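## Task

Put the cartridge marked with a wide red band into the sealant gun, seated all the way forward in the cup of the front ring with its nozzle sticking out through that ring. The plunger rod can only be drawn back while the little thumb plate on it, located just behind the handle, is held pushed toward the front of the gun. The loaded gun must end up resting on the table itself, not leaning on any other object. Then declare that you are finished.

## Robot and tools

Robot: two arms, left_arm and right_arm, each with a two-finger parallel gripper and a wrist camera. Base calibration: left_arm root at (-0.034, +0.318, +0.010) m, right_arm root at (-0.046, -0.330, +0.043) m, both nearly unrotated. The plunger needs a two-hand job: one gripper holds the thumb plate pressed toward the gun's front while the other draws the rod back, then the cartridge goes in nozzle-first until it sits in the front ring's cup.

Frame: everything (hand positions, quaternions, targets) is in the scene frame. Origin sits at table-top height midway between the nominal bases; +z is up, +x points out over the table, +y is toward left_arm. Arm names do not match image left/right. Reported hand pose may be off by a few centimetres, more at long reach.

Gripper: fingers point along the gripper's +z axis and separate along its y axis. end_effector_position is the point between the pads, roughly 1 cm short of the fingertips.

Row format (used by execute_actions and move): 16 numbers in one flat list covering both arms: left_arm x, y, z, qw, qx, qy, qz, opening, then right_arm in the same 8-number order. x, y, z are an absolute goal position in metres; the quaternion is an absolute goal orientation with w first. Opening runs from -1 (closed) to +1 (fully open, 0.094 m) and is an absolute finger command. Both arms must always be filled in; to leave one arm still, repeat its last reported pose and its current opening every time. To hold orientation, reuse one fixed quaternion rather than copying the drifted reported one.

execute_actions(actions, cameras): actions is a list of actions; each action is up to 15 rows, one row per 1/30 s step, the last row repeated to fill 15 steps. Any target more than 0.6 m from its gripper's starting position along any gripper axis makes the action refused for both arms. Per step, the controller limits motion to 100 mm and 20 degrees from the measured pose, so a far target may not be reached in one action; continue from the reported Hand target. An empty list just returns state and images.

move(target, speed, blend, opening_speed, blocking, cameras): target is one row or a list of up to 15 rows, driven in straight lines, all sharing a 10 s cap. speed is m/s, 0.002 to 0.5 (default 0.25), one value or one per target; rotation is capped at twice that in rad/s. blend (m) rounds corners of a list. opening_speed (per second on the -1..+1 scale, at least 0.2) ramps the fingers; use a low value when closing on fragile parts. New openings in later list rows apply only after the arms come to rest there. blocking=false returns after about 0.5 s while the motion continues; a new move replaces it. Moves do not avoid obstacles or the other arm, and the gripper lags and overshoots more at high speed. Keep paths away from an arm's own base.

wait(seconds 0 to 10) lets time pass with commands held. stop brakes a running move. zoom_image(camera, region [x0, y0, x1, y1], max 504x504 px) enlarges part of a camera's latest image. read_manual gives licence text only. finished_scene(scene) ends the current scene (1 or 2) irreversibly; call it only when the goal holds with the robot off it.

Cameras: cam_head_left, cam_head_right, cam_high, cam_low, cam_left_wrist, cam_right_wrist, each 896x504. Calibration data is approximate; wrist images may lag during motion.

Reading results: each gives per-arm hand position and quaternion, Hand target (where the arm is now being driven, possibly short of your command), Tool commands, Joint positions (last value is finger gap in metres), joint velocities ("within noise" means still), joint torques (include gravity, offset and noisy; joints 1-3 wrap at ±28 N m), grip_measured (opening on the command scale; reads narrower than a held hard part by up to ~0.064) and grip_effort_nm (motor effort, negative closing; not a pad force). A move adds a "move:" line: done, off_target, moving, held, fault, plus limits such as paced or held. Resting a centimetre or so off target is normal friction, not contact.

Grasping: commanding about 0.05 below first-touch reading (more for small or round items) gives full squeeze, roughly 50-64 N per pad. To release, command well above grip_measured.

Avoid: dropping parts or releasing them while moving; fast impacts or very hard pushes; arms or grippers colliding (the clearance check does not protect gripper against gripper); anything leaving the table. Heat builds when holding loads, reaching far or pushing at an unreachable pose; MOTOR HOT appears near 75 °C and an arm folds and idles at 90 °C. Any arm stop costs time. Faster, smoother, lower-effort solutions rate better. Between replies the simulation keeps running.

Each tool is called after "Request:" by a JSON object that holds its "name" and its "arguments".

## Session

Request:
{"name": "execute_actions", "arguments": {"actions": []}}

Scene clock: 0.00 s.
left_arm: end_effector_position=(+0.3779, +0.3173, +0.1295) grip_measured=+1.000 grip_effort_nm=n/a end_effector_quat_wxyz=(+0.610, -0.008, +0.792, -0.004) | right_arm: end_effector_position=(+0.3364, -0.3376, +0.1396) grip_measured=+1.000 grip_effort_nm=n/a end_effector_quat_wxyz=(+0.596, +0.042, +0.801, -0.047)
Joint positions: left_arm=[-0.008 1.561 0.408 0.895 -0.014 -0.02 0.094] | right_arm=[0.074 1.546 0.288 0.963 0.184 0.029 0.094]
Joint velocities: within noise
Joint torques (N m): no reading
Heat: left arm: 34 °C; right arm: 30 °C.
Hand target: left_arm +0.3816, +0.3173, +0.1416; +0.625, -0.008, +0.781, -0.004 | right_arm +0.3379, -0.3377, +0.1432; +0.600, +0.042, +0.798, -0.047
Tool commands: left_gripper/opening=+1.0 right_gripper/opening=+1.0
camera_calibration:
cam_left_wrist: T_world_to_cam=[[0.0176729, -0.999561, 0.0237892, 0.306199], [-0.677877, -0.0294682, -0.734585, 0.395625], [0.734963, -0.00314393, -0.6781, -0.100393], [0, 0, 0, 1]] pos_world=[0.336559, 0.317407, 0.215259]
cam_right_wrist: T_world_to_cam=[[-0.135974, -0.990594, 0.0153497, -0.290476], [-0.6447, 0.076709, -0.760578, 0.389097], [0.752246, -0.113314, -0.649066, -0.118124], [0, 0, 0, 1]] pos_world=[0.300212, -0.330976, 0.223727]

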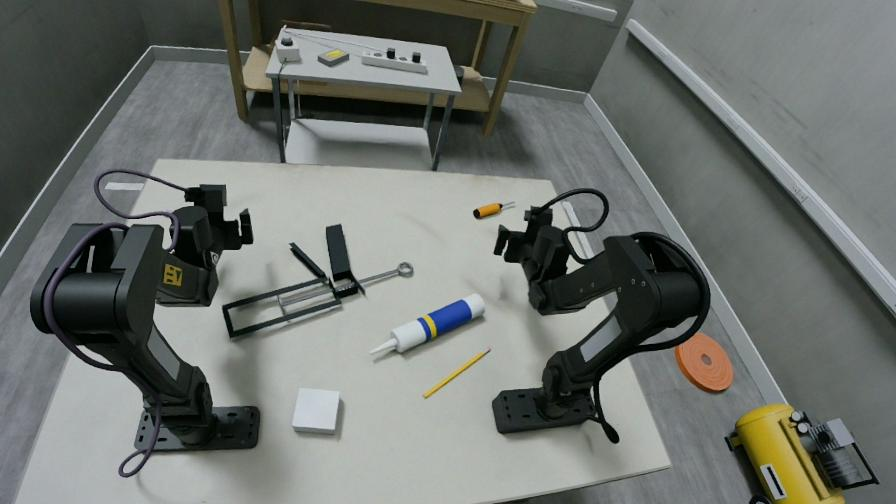

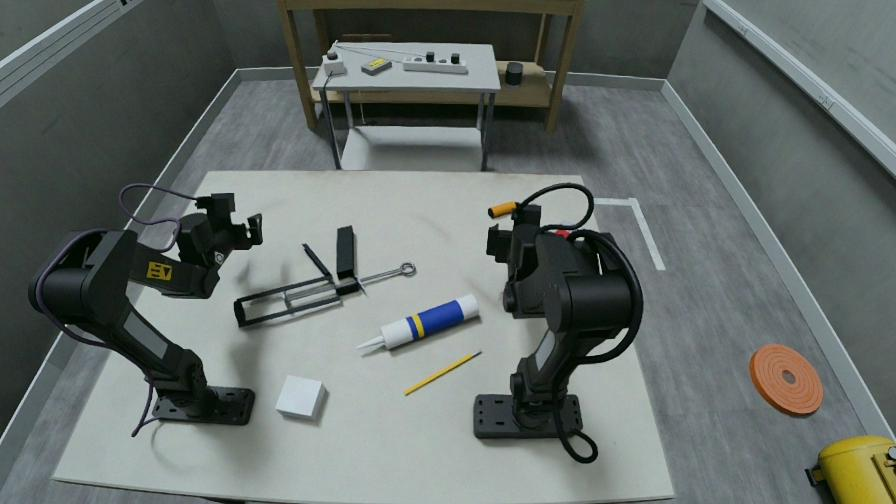

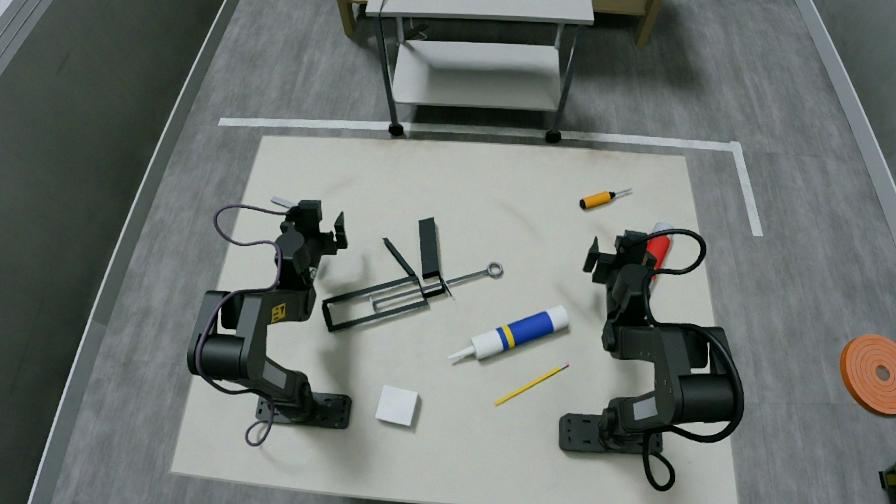

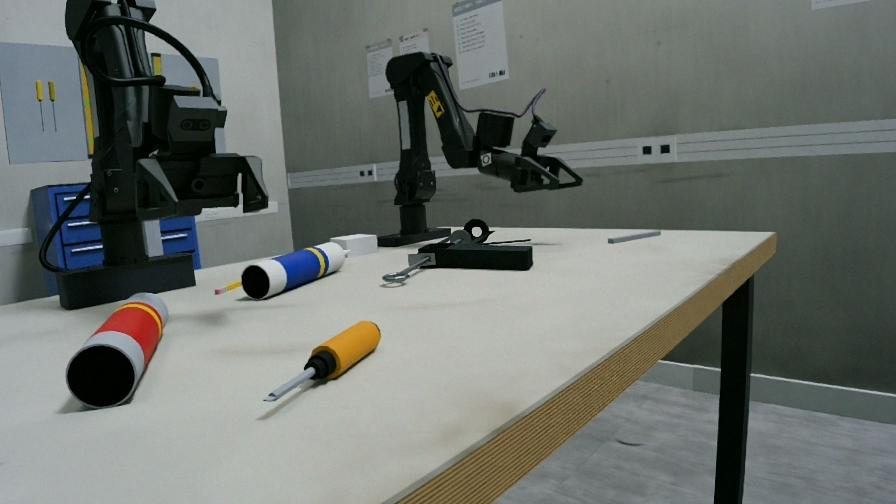

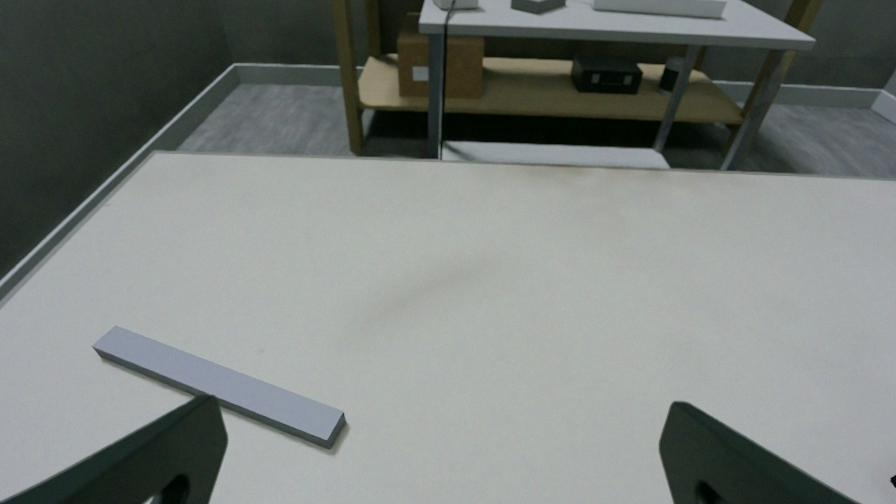

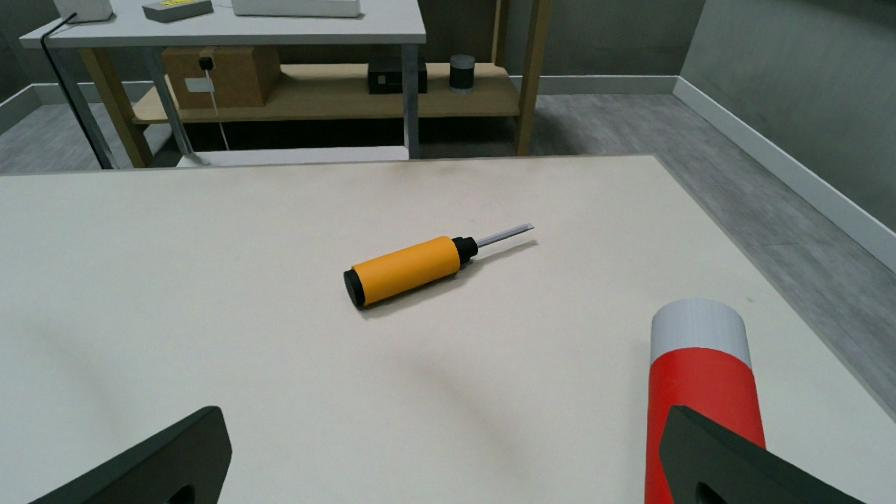

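Request:
{"name": "zoom_image", "arguments": {"camera": "cam_high", "region": [310, 200, 530, 350]}}

Request:
{"name": "zoom_image", "arguments": {"camera": "cam_head_right", "region": [220, 210, 440, 340]}}

Request:
{"name": "zoom_image", "arguments": {"camera": "cam_head_left", "region": [210, 210, 430, 350]}}

Request:
{"name": "zoom_image", "arguments": {"camera": "cam_low", "region": [340, 200, 560, 300]}}

Scaled by 2.291 from the camera's 896x504 image, which has a finer 1280x720 frame.

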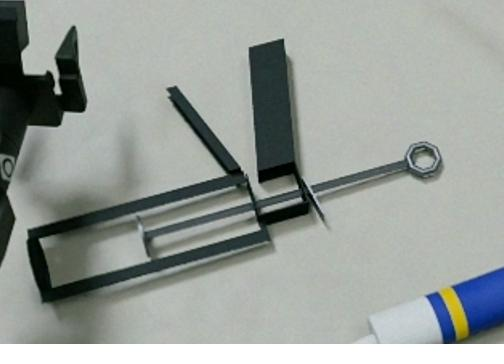

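Scaled by 2.291 from the camera's 896x504 image, which has a finer 1280x720 frame.

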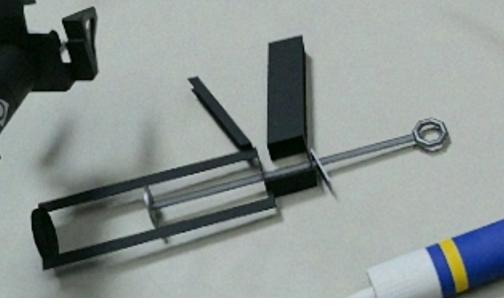

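Scaled by 2.291 from the camera's 896x504 image, which has a finer 1280x720 frame.

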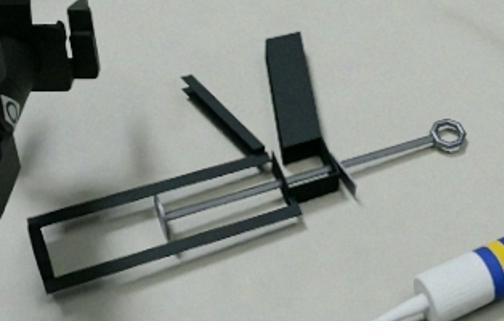

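Scaled by 2.291 from the camera's 896x504 image, which has a finer 1280x720 frame.

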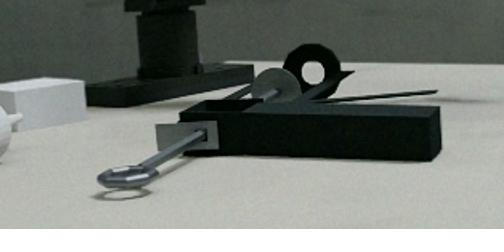

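Request:
{"name": "move", "arguments": {"target": [[0.378, 0.317, 0.16, 0.61, -0.008, 0.792, -0.004, 1.0, 0.31, -0.24, 0.22, 0.0, -0.5, 0.866, 0.0, 0.6],[0.378, 0.317, 0.16, 0.61, -0.008, 0.792, -0.004, 1.0, 0.285, -0.07, 0.16, 0.0, -0.829, 0.559, 0.0, 0.2]], "speed": 0.25}}

Scene clock: 185.43 s.
left_arm: end_effector_position=(+0.3737, +0.3174, +0.1440) grip_measured=+1.000 grip_effort_nm=0.007 end_effector_quat_wxyz=(+0.602, -0.008, +0.798, -0.004) | right_arm: end_effector_position=(+0.2784, -0.0759, +0.1608) grip_measured=+0.202 grip_effort_nm=-0.085 end_effector_quat_wxyz=(+0.014, +0.824, -0.567, +0.003)
Joint positions: left_arm=[-0.008 1.46 0.433 0.749 -0.014 -0.02 0.094] | right_arm=[0.68 2.162 2.035 -1.468 0.013 -1.269 0.056]
Joint velocities: within noise
Joint torques (N m): left_arm=[-0.03 -6.99 8.4 1.26 -0.02 0.04] | right_arm=[-0.05 -10.4 8.62 0.21 0.04 -0.18]
Heat: left arm: 39 °C; right arm: 34 °C.
Hand target: left_arm +0.3780, +0.3170, +0.1603; +0.611, -0.008, +0.791, -0.004 | right_arm +0.2848, -0.0719, +0.1609; +0.006, +0.828, -0.561, +0.007
Off the commanded pose: left_arm 0.017 m, 1 deg | right_arm 0.009 m, 2 deg.
move: off_target (left_arm)
camera_calibration:
cam_left_wrist: T_world_to_cam=[[0.0181417, -0.999566, 0.0232289, 0.305876], [-0.692389, -0.0293202, -0.720928, 0.406893], [0.721296, -0.00300459, -0.69262, -0.0803144], [0, 0, 0, 1]] pos_world=[0.33411, 0.317432, 0.230608]
cam_right_wrist: T_world_to_cam=[[0.938555, 0.345025, -0.00851702, -0.233379], [0.315899, -0.848863, 0.423838, -0.180403], [0.139005, -0.400486, -0.905698, 0.159147], [0, 0, 0, 1]] pos_world=[0.253906, -0.0088798, 0.218613]

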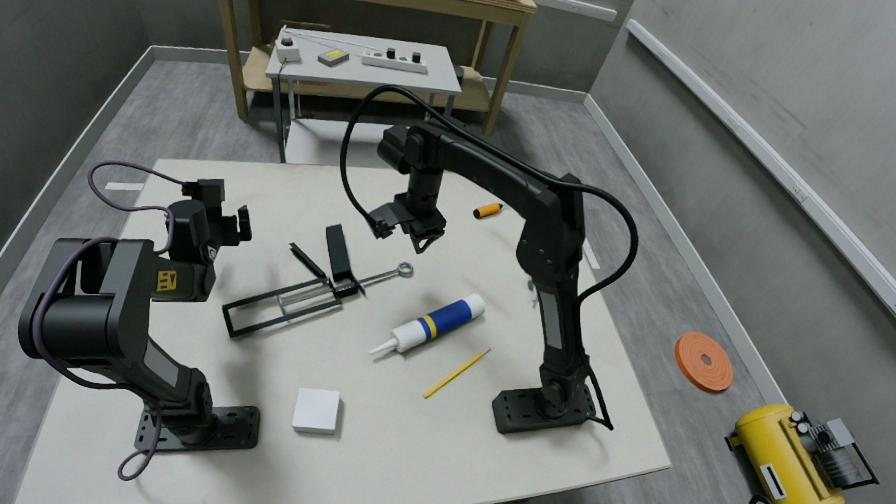

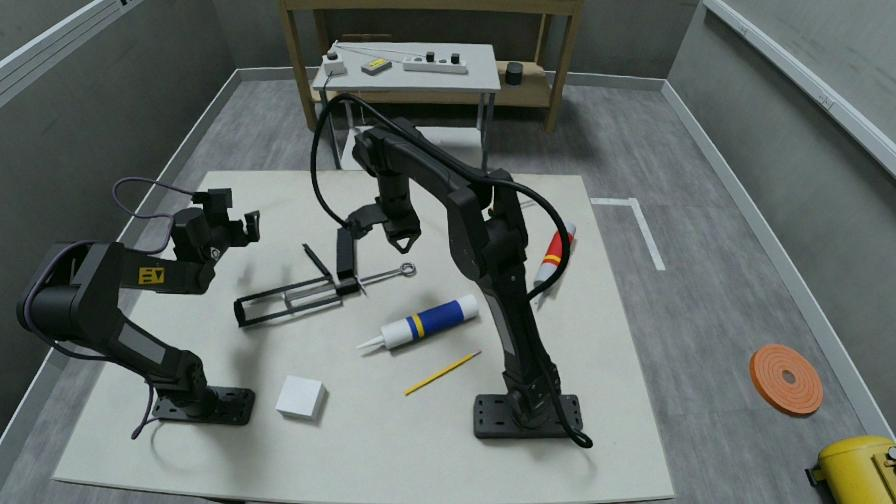

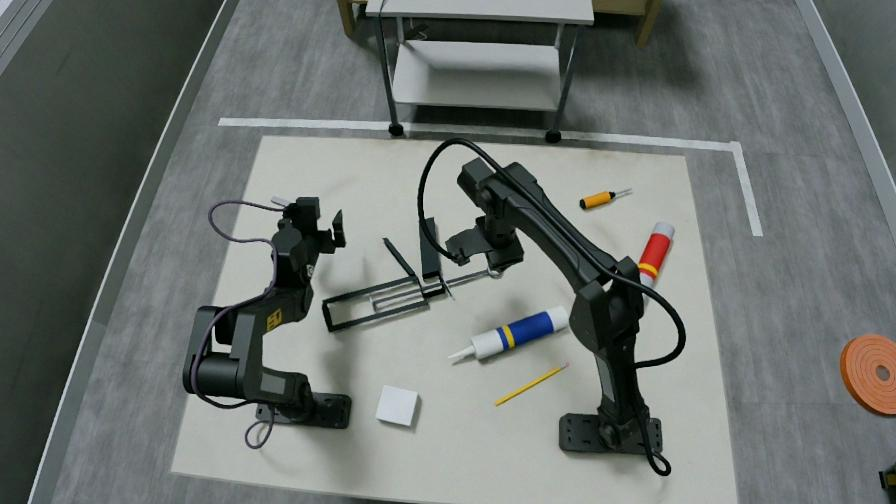

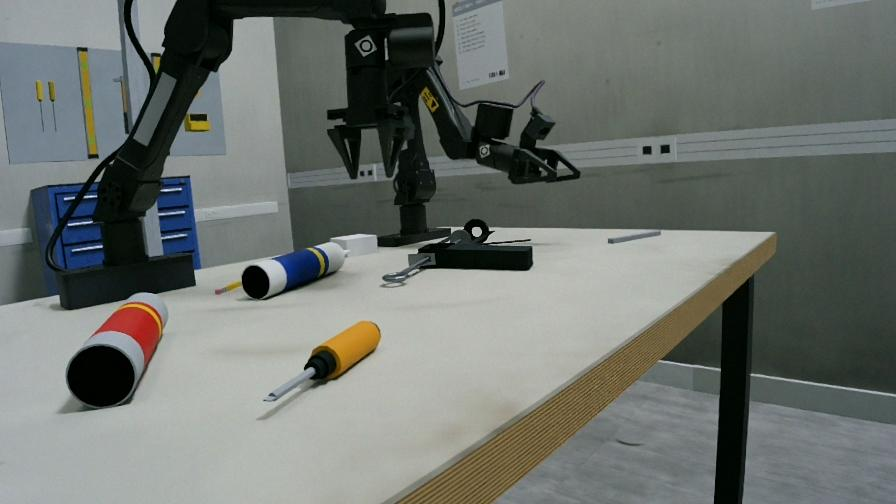

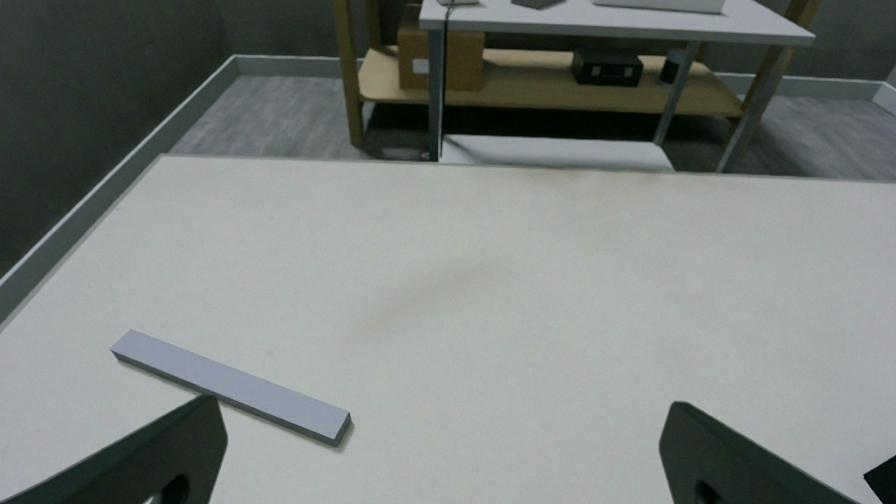

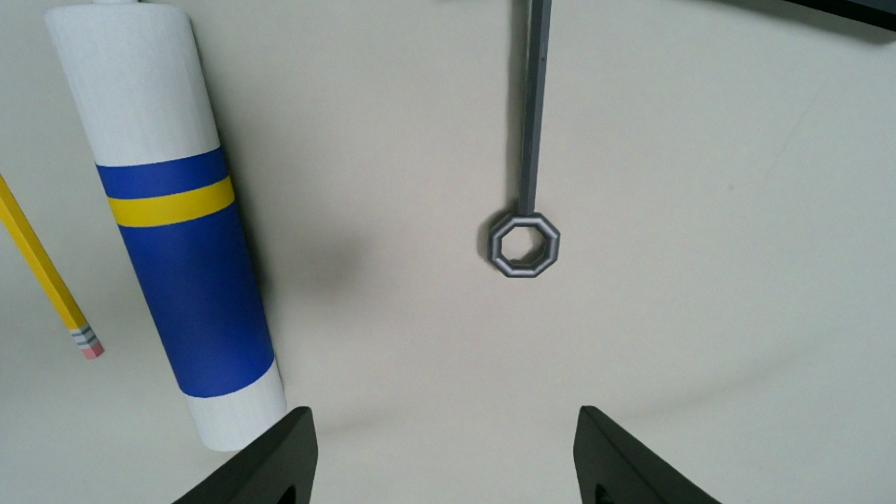

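Request:
{"name": "move", "arguments": {"target": [0.378, 0.317, 0.16, 0.61, -0.008, 0.792, -0.004, 1.0, 0.314, -0.052, 0.07, 0.0, -0.819, 0.574, 0.0, 0.0], "speed": 0.2}}

Request:
{"name": "zoom_image", "arguments": {"camera": "cam_head_left", "region": [290, 180, 490, 320]}}

Scene clock: 205.03 s.
left_arm: end_effector_position=(+0.3737, +0.3174, +0.1440) grip_measured=+1.000 grip_effort_nm=0.012 end_effector_quat_wxyz=(+0.602, -0.008, +0.798, -0.004) | right_arm: end_effector_position=(+0.3100, -0.0519, +0.0732) grip_measured=+0.002 grip_effort_nm=-0.090 end_effector_quat_wxyz=(+0.004, +0.823, -0.567, +0.006)
Joint positions: left_arm=[-0.008 1.46 0.433 0.749 -0.014 -0.02 0.094] | right_arm=[0.679 2.333 1.969 -1.212 0.013 -1.269 0.047]
Joint velocities: within noise
Joint torques (N m): left_arm=[-0.1 -6.91 8.29 1.27 -0.01 0.01] | right_arm=[-0.73 -12.53 6.12 0.3 -0.13 0.03]
Heat: left arm: 38 °C; right arm: 33 °C.
Hand target: left_arm +0.3778, +0.3170, +0.1601; +0.611, -0.008, +0.791, -0.004 | right_arm +0.3125, -0.0516, +0.0699; +0.000, +0.820, -0.573, +0.000
Off the commanded pose: left_arm 0.017 m, 1 deg | right_arm 0.005 m, 1 deg.
move: off_target (left_arm)
camera_calibration:
cam_left_wrist: T_world_to_cam=[[0.0181417, -0.999566, 0.0232289, 0.305876], [-0.692389, -0.0293202, -0.720928, 0.406893], [0.721296, -0.00300459, -0.69262, -0.0803144], [0, 0, 0, 1]] pos_world=[0.33411, 0.317432, 0.230608]
cam_right_wrist: T_world_to_cam=[[0.939068, 0.343573, 0.0104418, -0.273665], [0.307994, -0.854534, 0.418223, -0.130288], [0.152613, -0.389524, -0.908284, 0.081539], [0, 0, 0, 1]] pos_world=[0.284674, 0.0144496, 0.131408]

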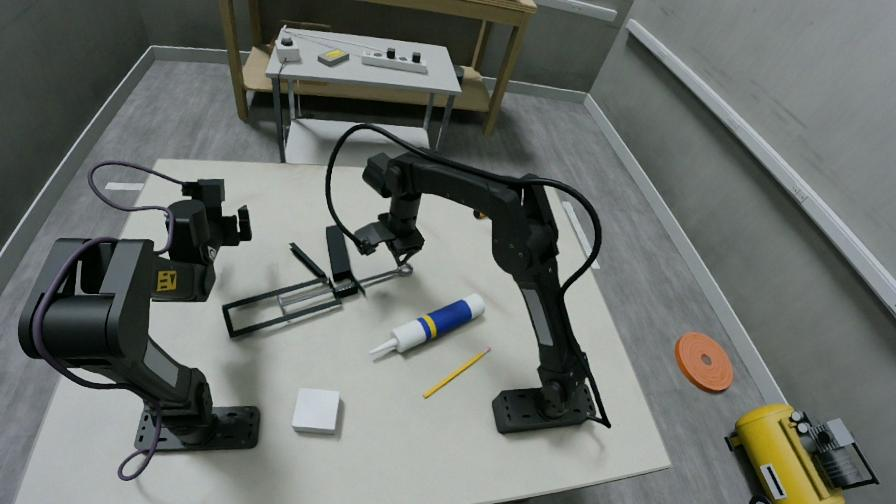

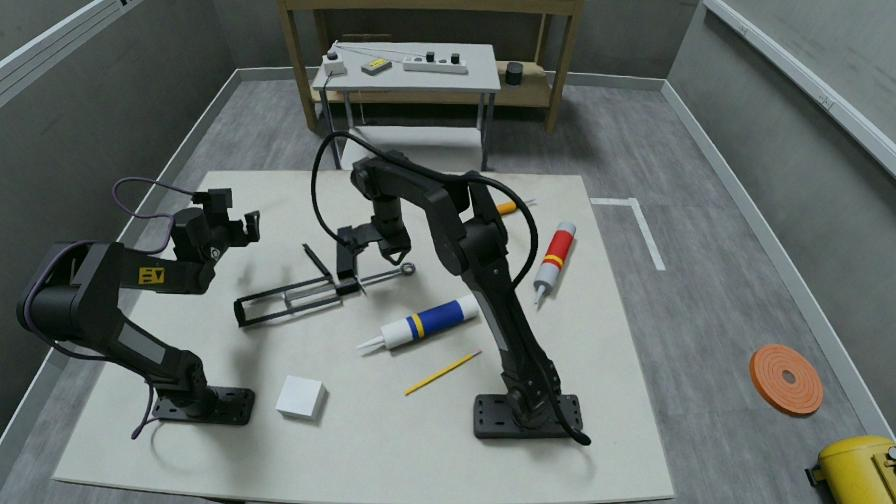

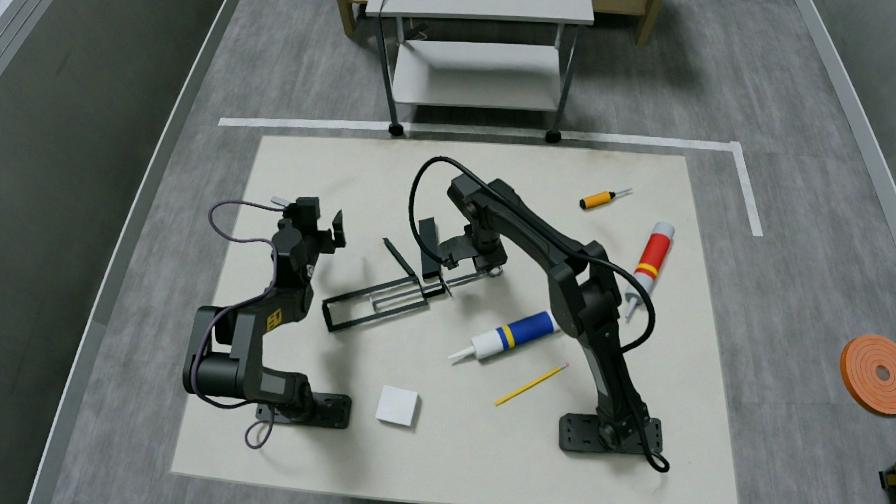

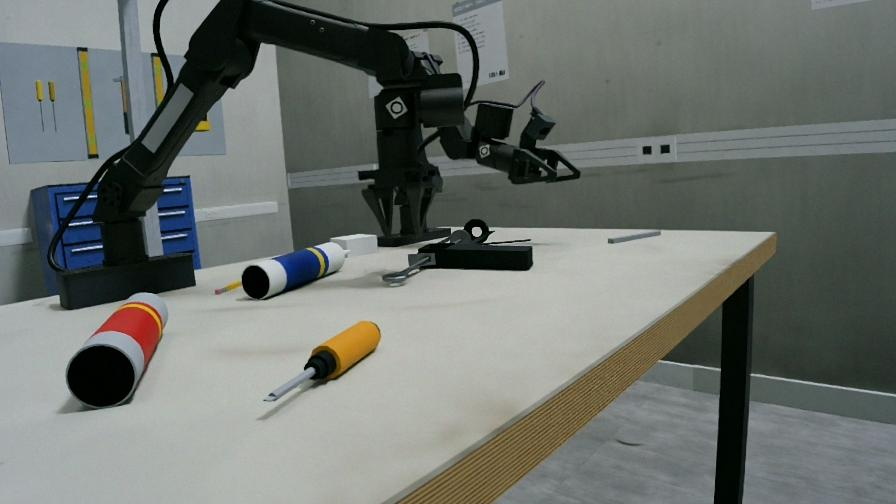

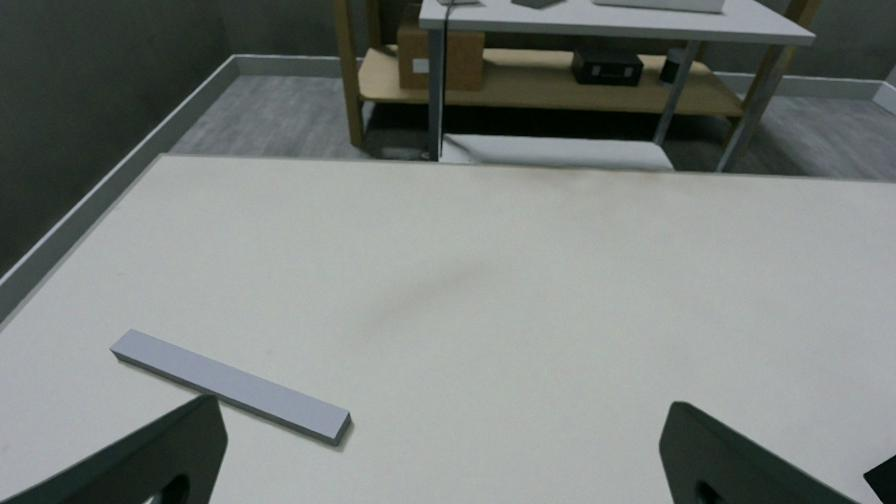

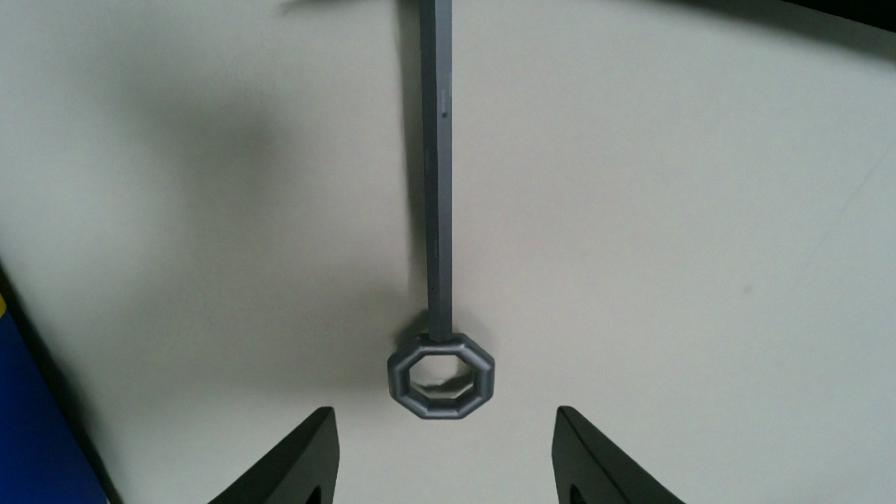

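Scaled by 2.520 from the camera's 896x504 image, which has a finer 1280x720 frame.

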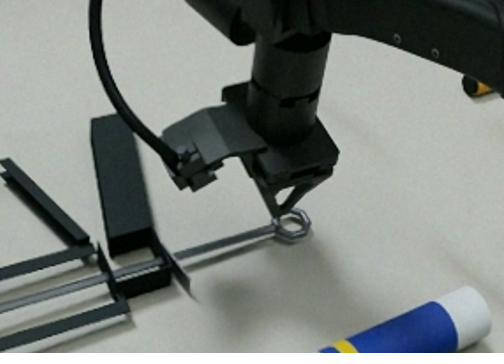

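Request:
{"name": "move", "arguments": {"target": [0.378, 0.317, 0.16, 0.61, -0.008, 0.792, -0.004, 1.0, 0.312, -0.052, 0.014, 0.0, -0.819, 0.574, 0.0, 0.0], "speed": 0.1, "cameras": ["cam_head_left","cam_low","cam_right_wrist"]}}

Request:
{"name": "zoom_image", "arguments": {"camera": "cam_low", "region": [330, 190, 550, 310]}}

Scene clock: 225.83 s.
left_arm: end_effector_position=(+0.3736, +0.3174, +0.1436) grip_measured=+1.000 grip_effort_nm=0.007 end_effector_quat_wxyz=(+0.602, -0.008, +0.799, -0.004) | right_arm: end_effector_position=(+0.3119, -0.0504, +0.0225) grip_measured=+0.002 grip_effort_nm=-0.090 end_effector_quat_wxyz=(-0.003, +0.823, -0.567, +0.008)
Joint positions: left_arm=[-0.008 1.46 0.433 0.748 -0.014 -0.02 0.094] | right_arm=[0.679 2.376 1.839 -1.025 0.013 -1.269 0.047]
Joint velocities: within noise
Joint torques (N m): left_arm=[-0.14 -7.02 8.21 1.27 -0.03 -0.03] | right_arm=[-0.72 -12.21 5.33 0.36 -0.13 0.06]
Heat: left arm: 39 °C; right arm: 38 °C.
Hand target: left_arm +0.3777, +0.3170, +0.1598; +0.611, -0.008, +0.792, -0.004 | right_arm +0.3112, -0.0526, +0.0141; +0.000, +0.819, -0.574, +0.000
Off the commanded pose: left_arm 0.017 m, 1 deg | right_arm 0.009 m, 1 deg.
move: off_target (left_arm)
camera_calibration:
cam_right_wrist: T_world_to_cam=[[0.938883, 0.343428, 0.0235652, -0.275634], [0.303476, -0.858085, 0.414238, -0.107085], [0.162482, -0.38177, -0.909864, 0.0331195], [0, 0, 0, 1]] pos_world=[0.285904, 0.0154162, 0.0809884]
Images, in order (width x height): cam_head_left 896x504, cam_low 896x504, cam_right_wrist 896x504.

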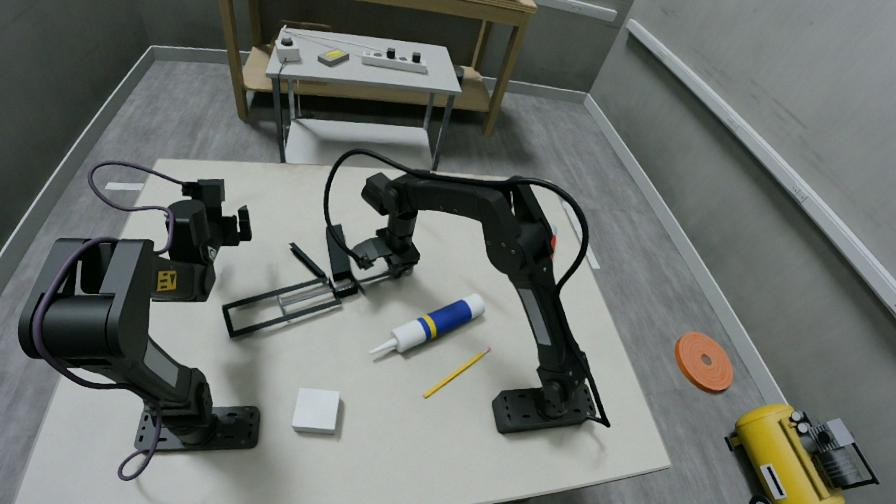

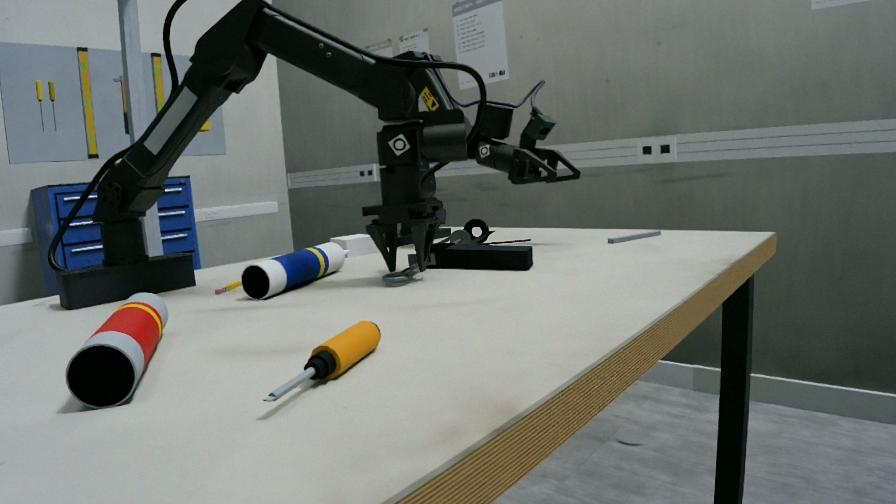

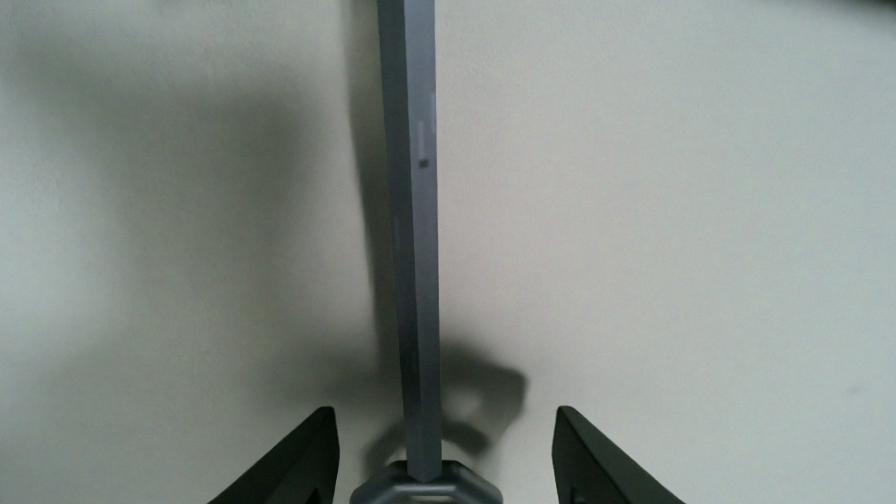

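Scaled by 2.291 from the camera's 896x504 image, which has a finer 1280x720 frame.

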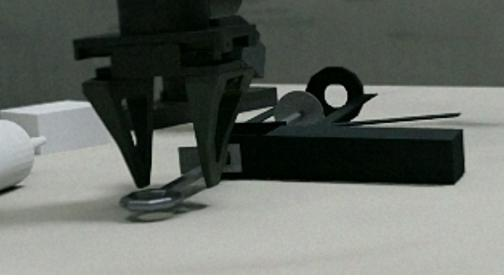

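Request:
{"name": "move", "arguments": {"target": [0.378, 0.317, 0.16, 0.61, -0.008, 0.792, -0.004, 1.0, 0.311, -0.053, 0.008, 0.0, -0.819, 0.574, 0.0, -1.0], "speed": 0.1, "opening_speed": 1.0, "cameras": ["cam_head_left","cam_low","cam_right_wrist"]}}

Request:
{"name": "zoom_image", "arguments": {"camera": "cam_low", "region": [330, 190, 550, 310]}}

Scene clock: 244.27 s.
left_arm: end_effector_position=(+0.3736, +0.3174, +0.1436) grip_measured=+1.000 grip_effort_nm=0.007 end_effector_quat_wxyz=(+0.602, -0.008, +0.799, -0.004) | right_arm: end_effector_position=(+0.3108, -0.0497, +0.0188) grip_measured=-0.857 grip_effort_nm=-1.009 end_effector_quat_wxyz=(-0.004, +0.826, -0.564, +0.007)
Joint positions: left_arm=[-0.008 1.46 0.433 0.748 -0.014 -0.02 0.094] | right_arm=[0.68 2.376 1.824 -1.006 0.01 -1.276 0.007]
Joint velocities: within noise
Joint torques (N m): left_arm=[-0.25 -6.97 8.25 1.26 0 -0.01] | right_arm=[-0.76 -11.81 5.23 0.39 -0.11 0.06]
Heat: left arm: 39 °C; right arm: 38 °C.
Hand target: left_arm +0.3778, +0.3170, +0.1600; +0.611, -0.008, +0.792, -0.004 | right_arm +0.3104, -0.0524, +0.0083; +0.000, +0.822, -0.570, +0.000
Off the commanded pose: left_arm 0.017 m, 1 deg | right_arm 0.011 m, 2 deg.
move: off_target (left_arm, right_arm)
camera_calibration:
cam_right_wrist: T_world_to_cam=[[0.93566, 0.351983, 0.0254839, -0.273395], [0.311193, -0.856972, 0.410801, -0.106879], [0.166434, -0.376439, -0.911369, 0.0292815], [0, 0, 0, 1]] pos_world=[0.284191, 0.0156604, 0.0775595]
Images, in order (width x height): cam_head_left 896x504, cam_low 896x504, cam_right_wrist 896x504.

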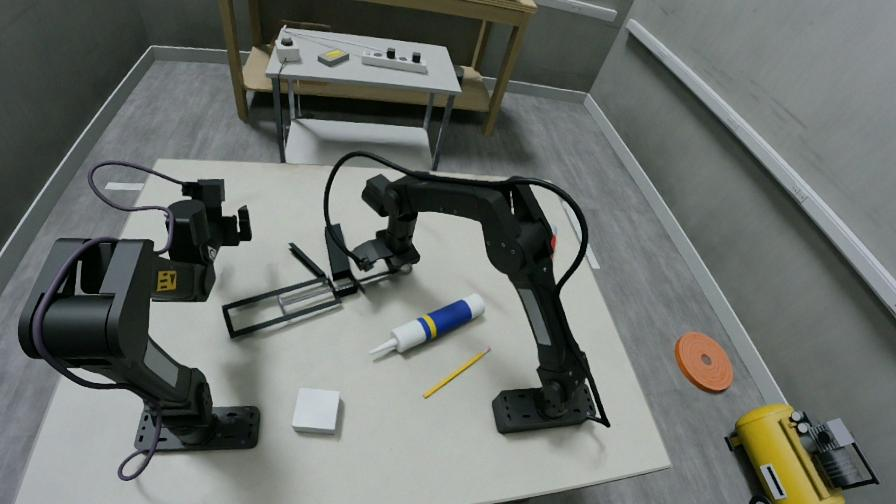

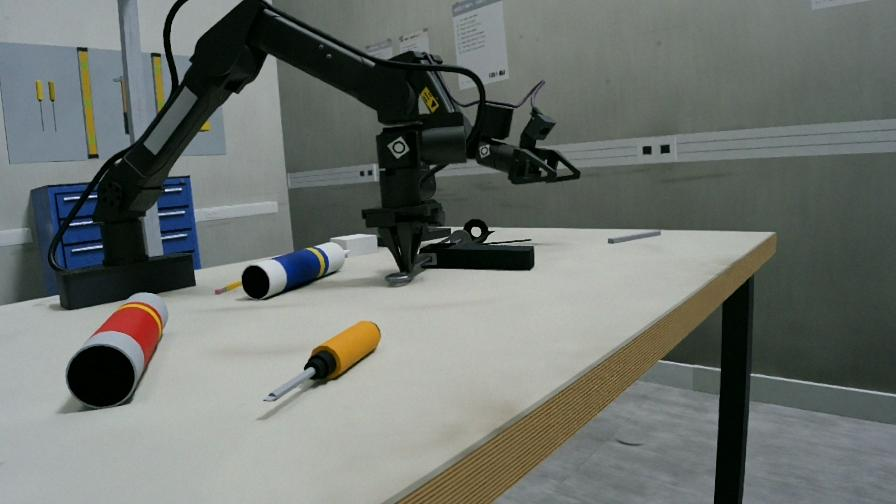

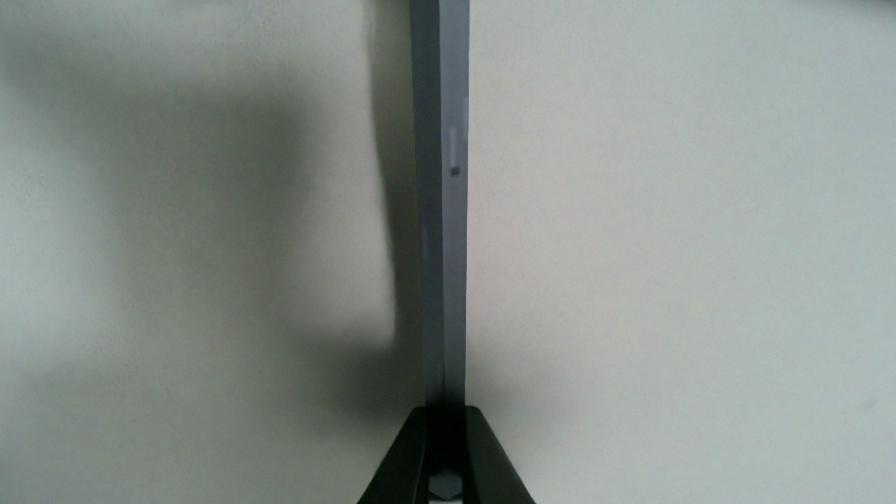

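Scaled by 2.291 from the camera's 896x504 image, which has a finer 1280x720 frame.

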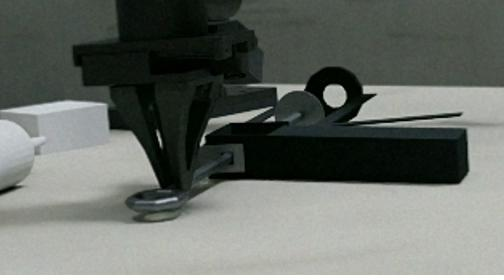

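Request:
{"name": "move", "arguments": {"target": [[0.378, 0.317, 0.16, 0.61, -0.008, 0.792, -0.004, 1.0, 0.311, -0.053, 0.012, 0.0, -0.819, 0.574, 0.0, -0.5],[0.378, 0.317, 0.16, 0.61, -0.008, 0.792, -0.004, 1.0, 0.311, -0.053, 0.022, 0.2195, -0.7568, 0.5299, 0.3135, -0.5]], "speed": 0.15, "cameras": ["cam_head_left","cam_low","cam_right_wrist"]}}

Request:
{"name": "zoom_image", "arguments": {"camera": "cam_low", "region": [330, 190, 550, 310]}}

Scene clock: 278.67 s.
left_arm: end_effector_position=(+0.3736, +0.3174, +0.1436) grip_measured=+1.000 grip_effort_nm=0.007 end_effector_quat_wxyz=(+0.602, -0.008, +0.799, -0.004) | right_arm: end_effector_position=(+0.3172, -0.0546, +0.0295) grip_measured=-0.502 grip_effort_nm=0.125 end_effector_quat_wxyz=(-0.218, +0.756, -0.540, -0.298)
Joint positions: left_arm=[-0.008 1.46 0.433 0.748 -0.014 -0.02 0.094] | right_arm=[0.387 2.353 1.618 -0.784 -0.755 -1.507 0.023]
Joint velocities: within noise
Joint torques (N m): left_arm=[-0.09 -6.93 8.25 1.28 -0.02 0.03] | right_arm=[-0.43 -11.11 4.71 0.41 -0.66 -0.18]
Heat: left arm: 39 °C; right arm: 38 °C.
Hand target: left_arm +0.3778, +0.3170, +0.1600; +0.611, -0.008, +0.792, -0.004 | right_arm +0.3122, -0.0538, +0.0220; -0.221, +0.753, -0.535, -0.314
Off the commanded pose: left_arm 0.017 m, 1 deg | right_arm 0.010 m, 2 deg.
move: off_target (left_arm)
camera_calibration:
cam_right_wrist: T_world_to_cam=[[0.952044, 0.305886, 0.00672188, -0.285073], [0.290596, -0.897144, -0.332696, -0.0912454], [-0.0957367, 0.318695, -0.94301, 0.158174], [0, 0, 0, 1]] pos_world=[0.313061, -0.0450697, 0.120719]
Images, in order (width x height): cam_head_left 896x504, cam_low 896x504, cam_right_wrist 896x504.

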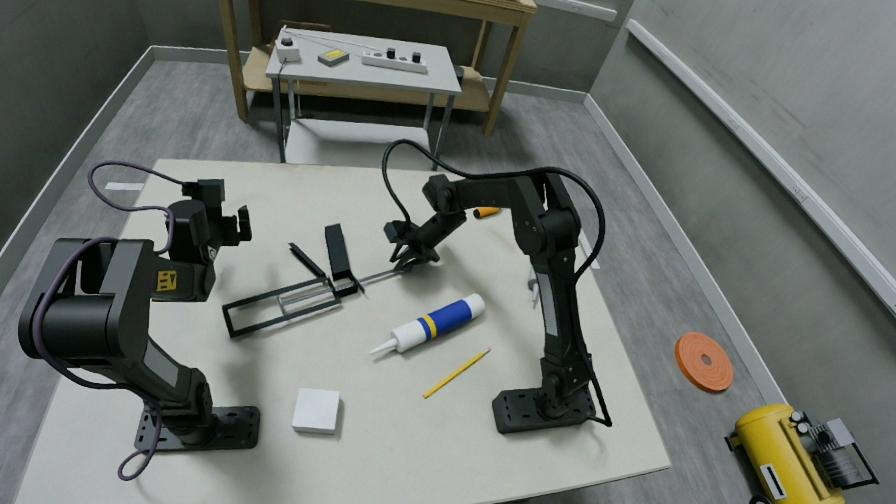

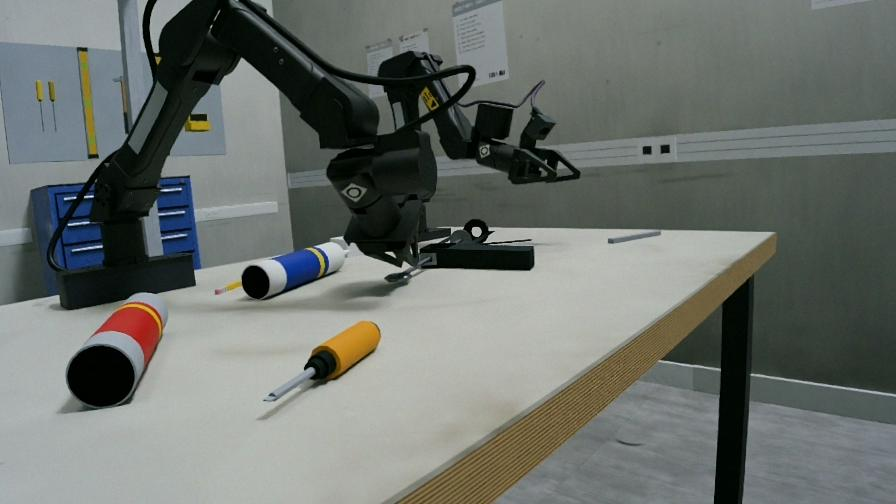

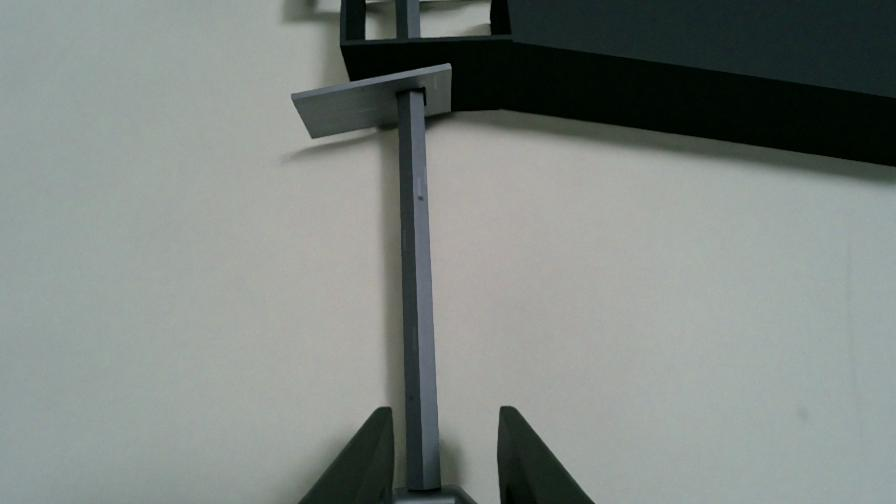

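Scaled by 2.291 from the camera's 896x504 image, which has a finer 1280x720 frame.

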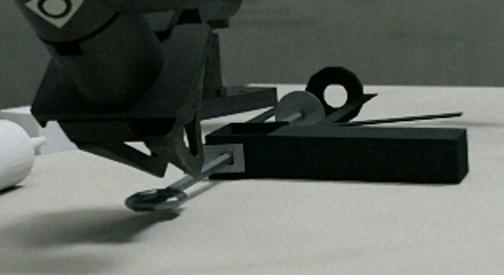

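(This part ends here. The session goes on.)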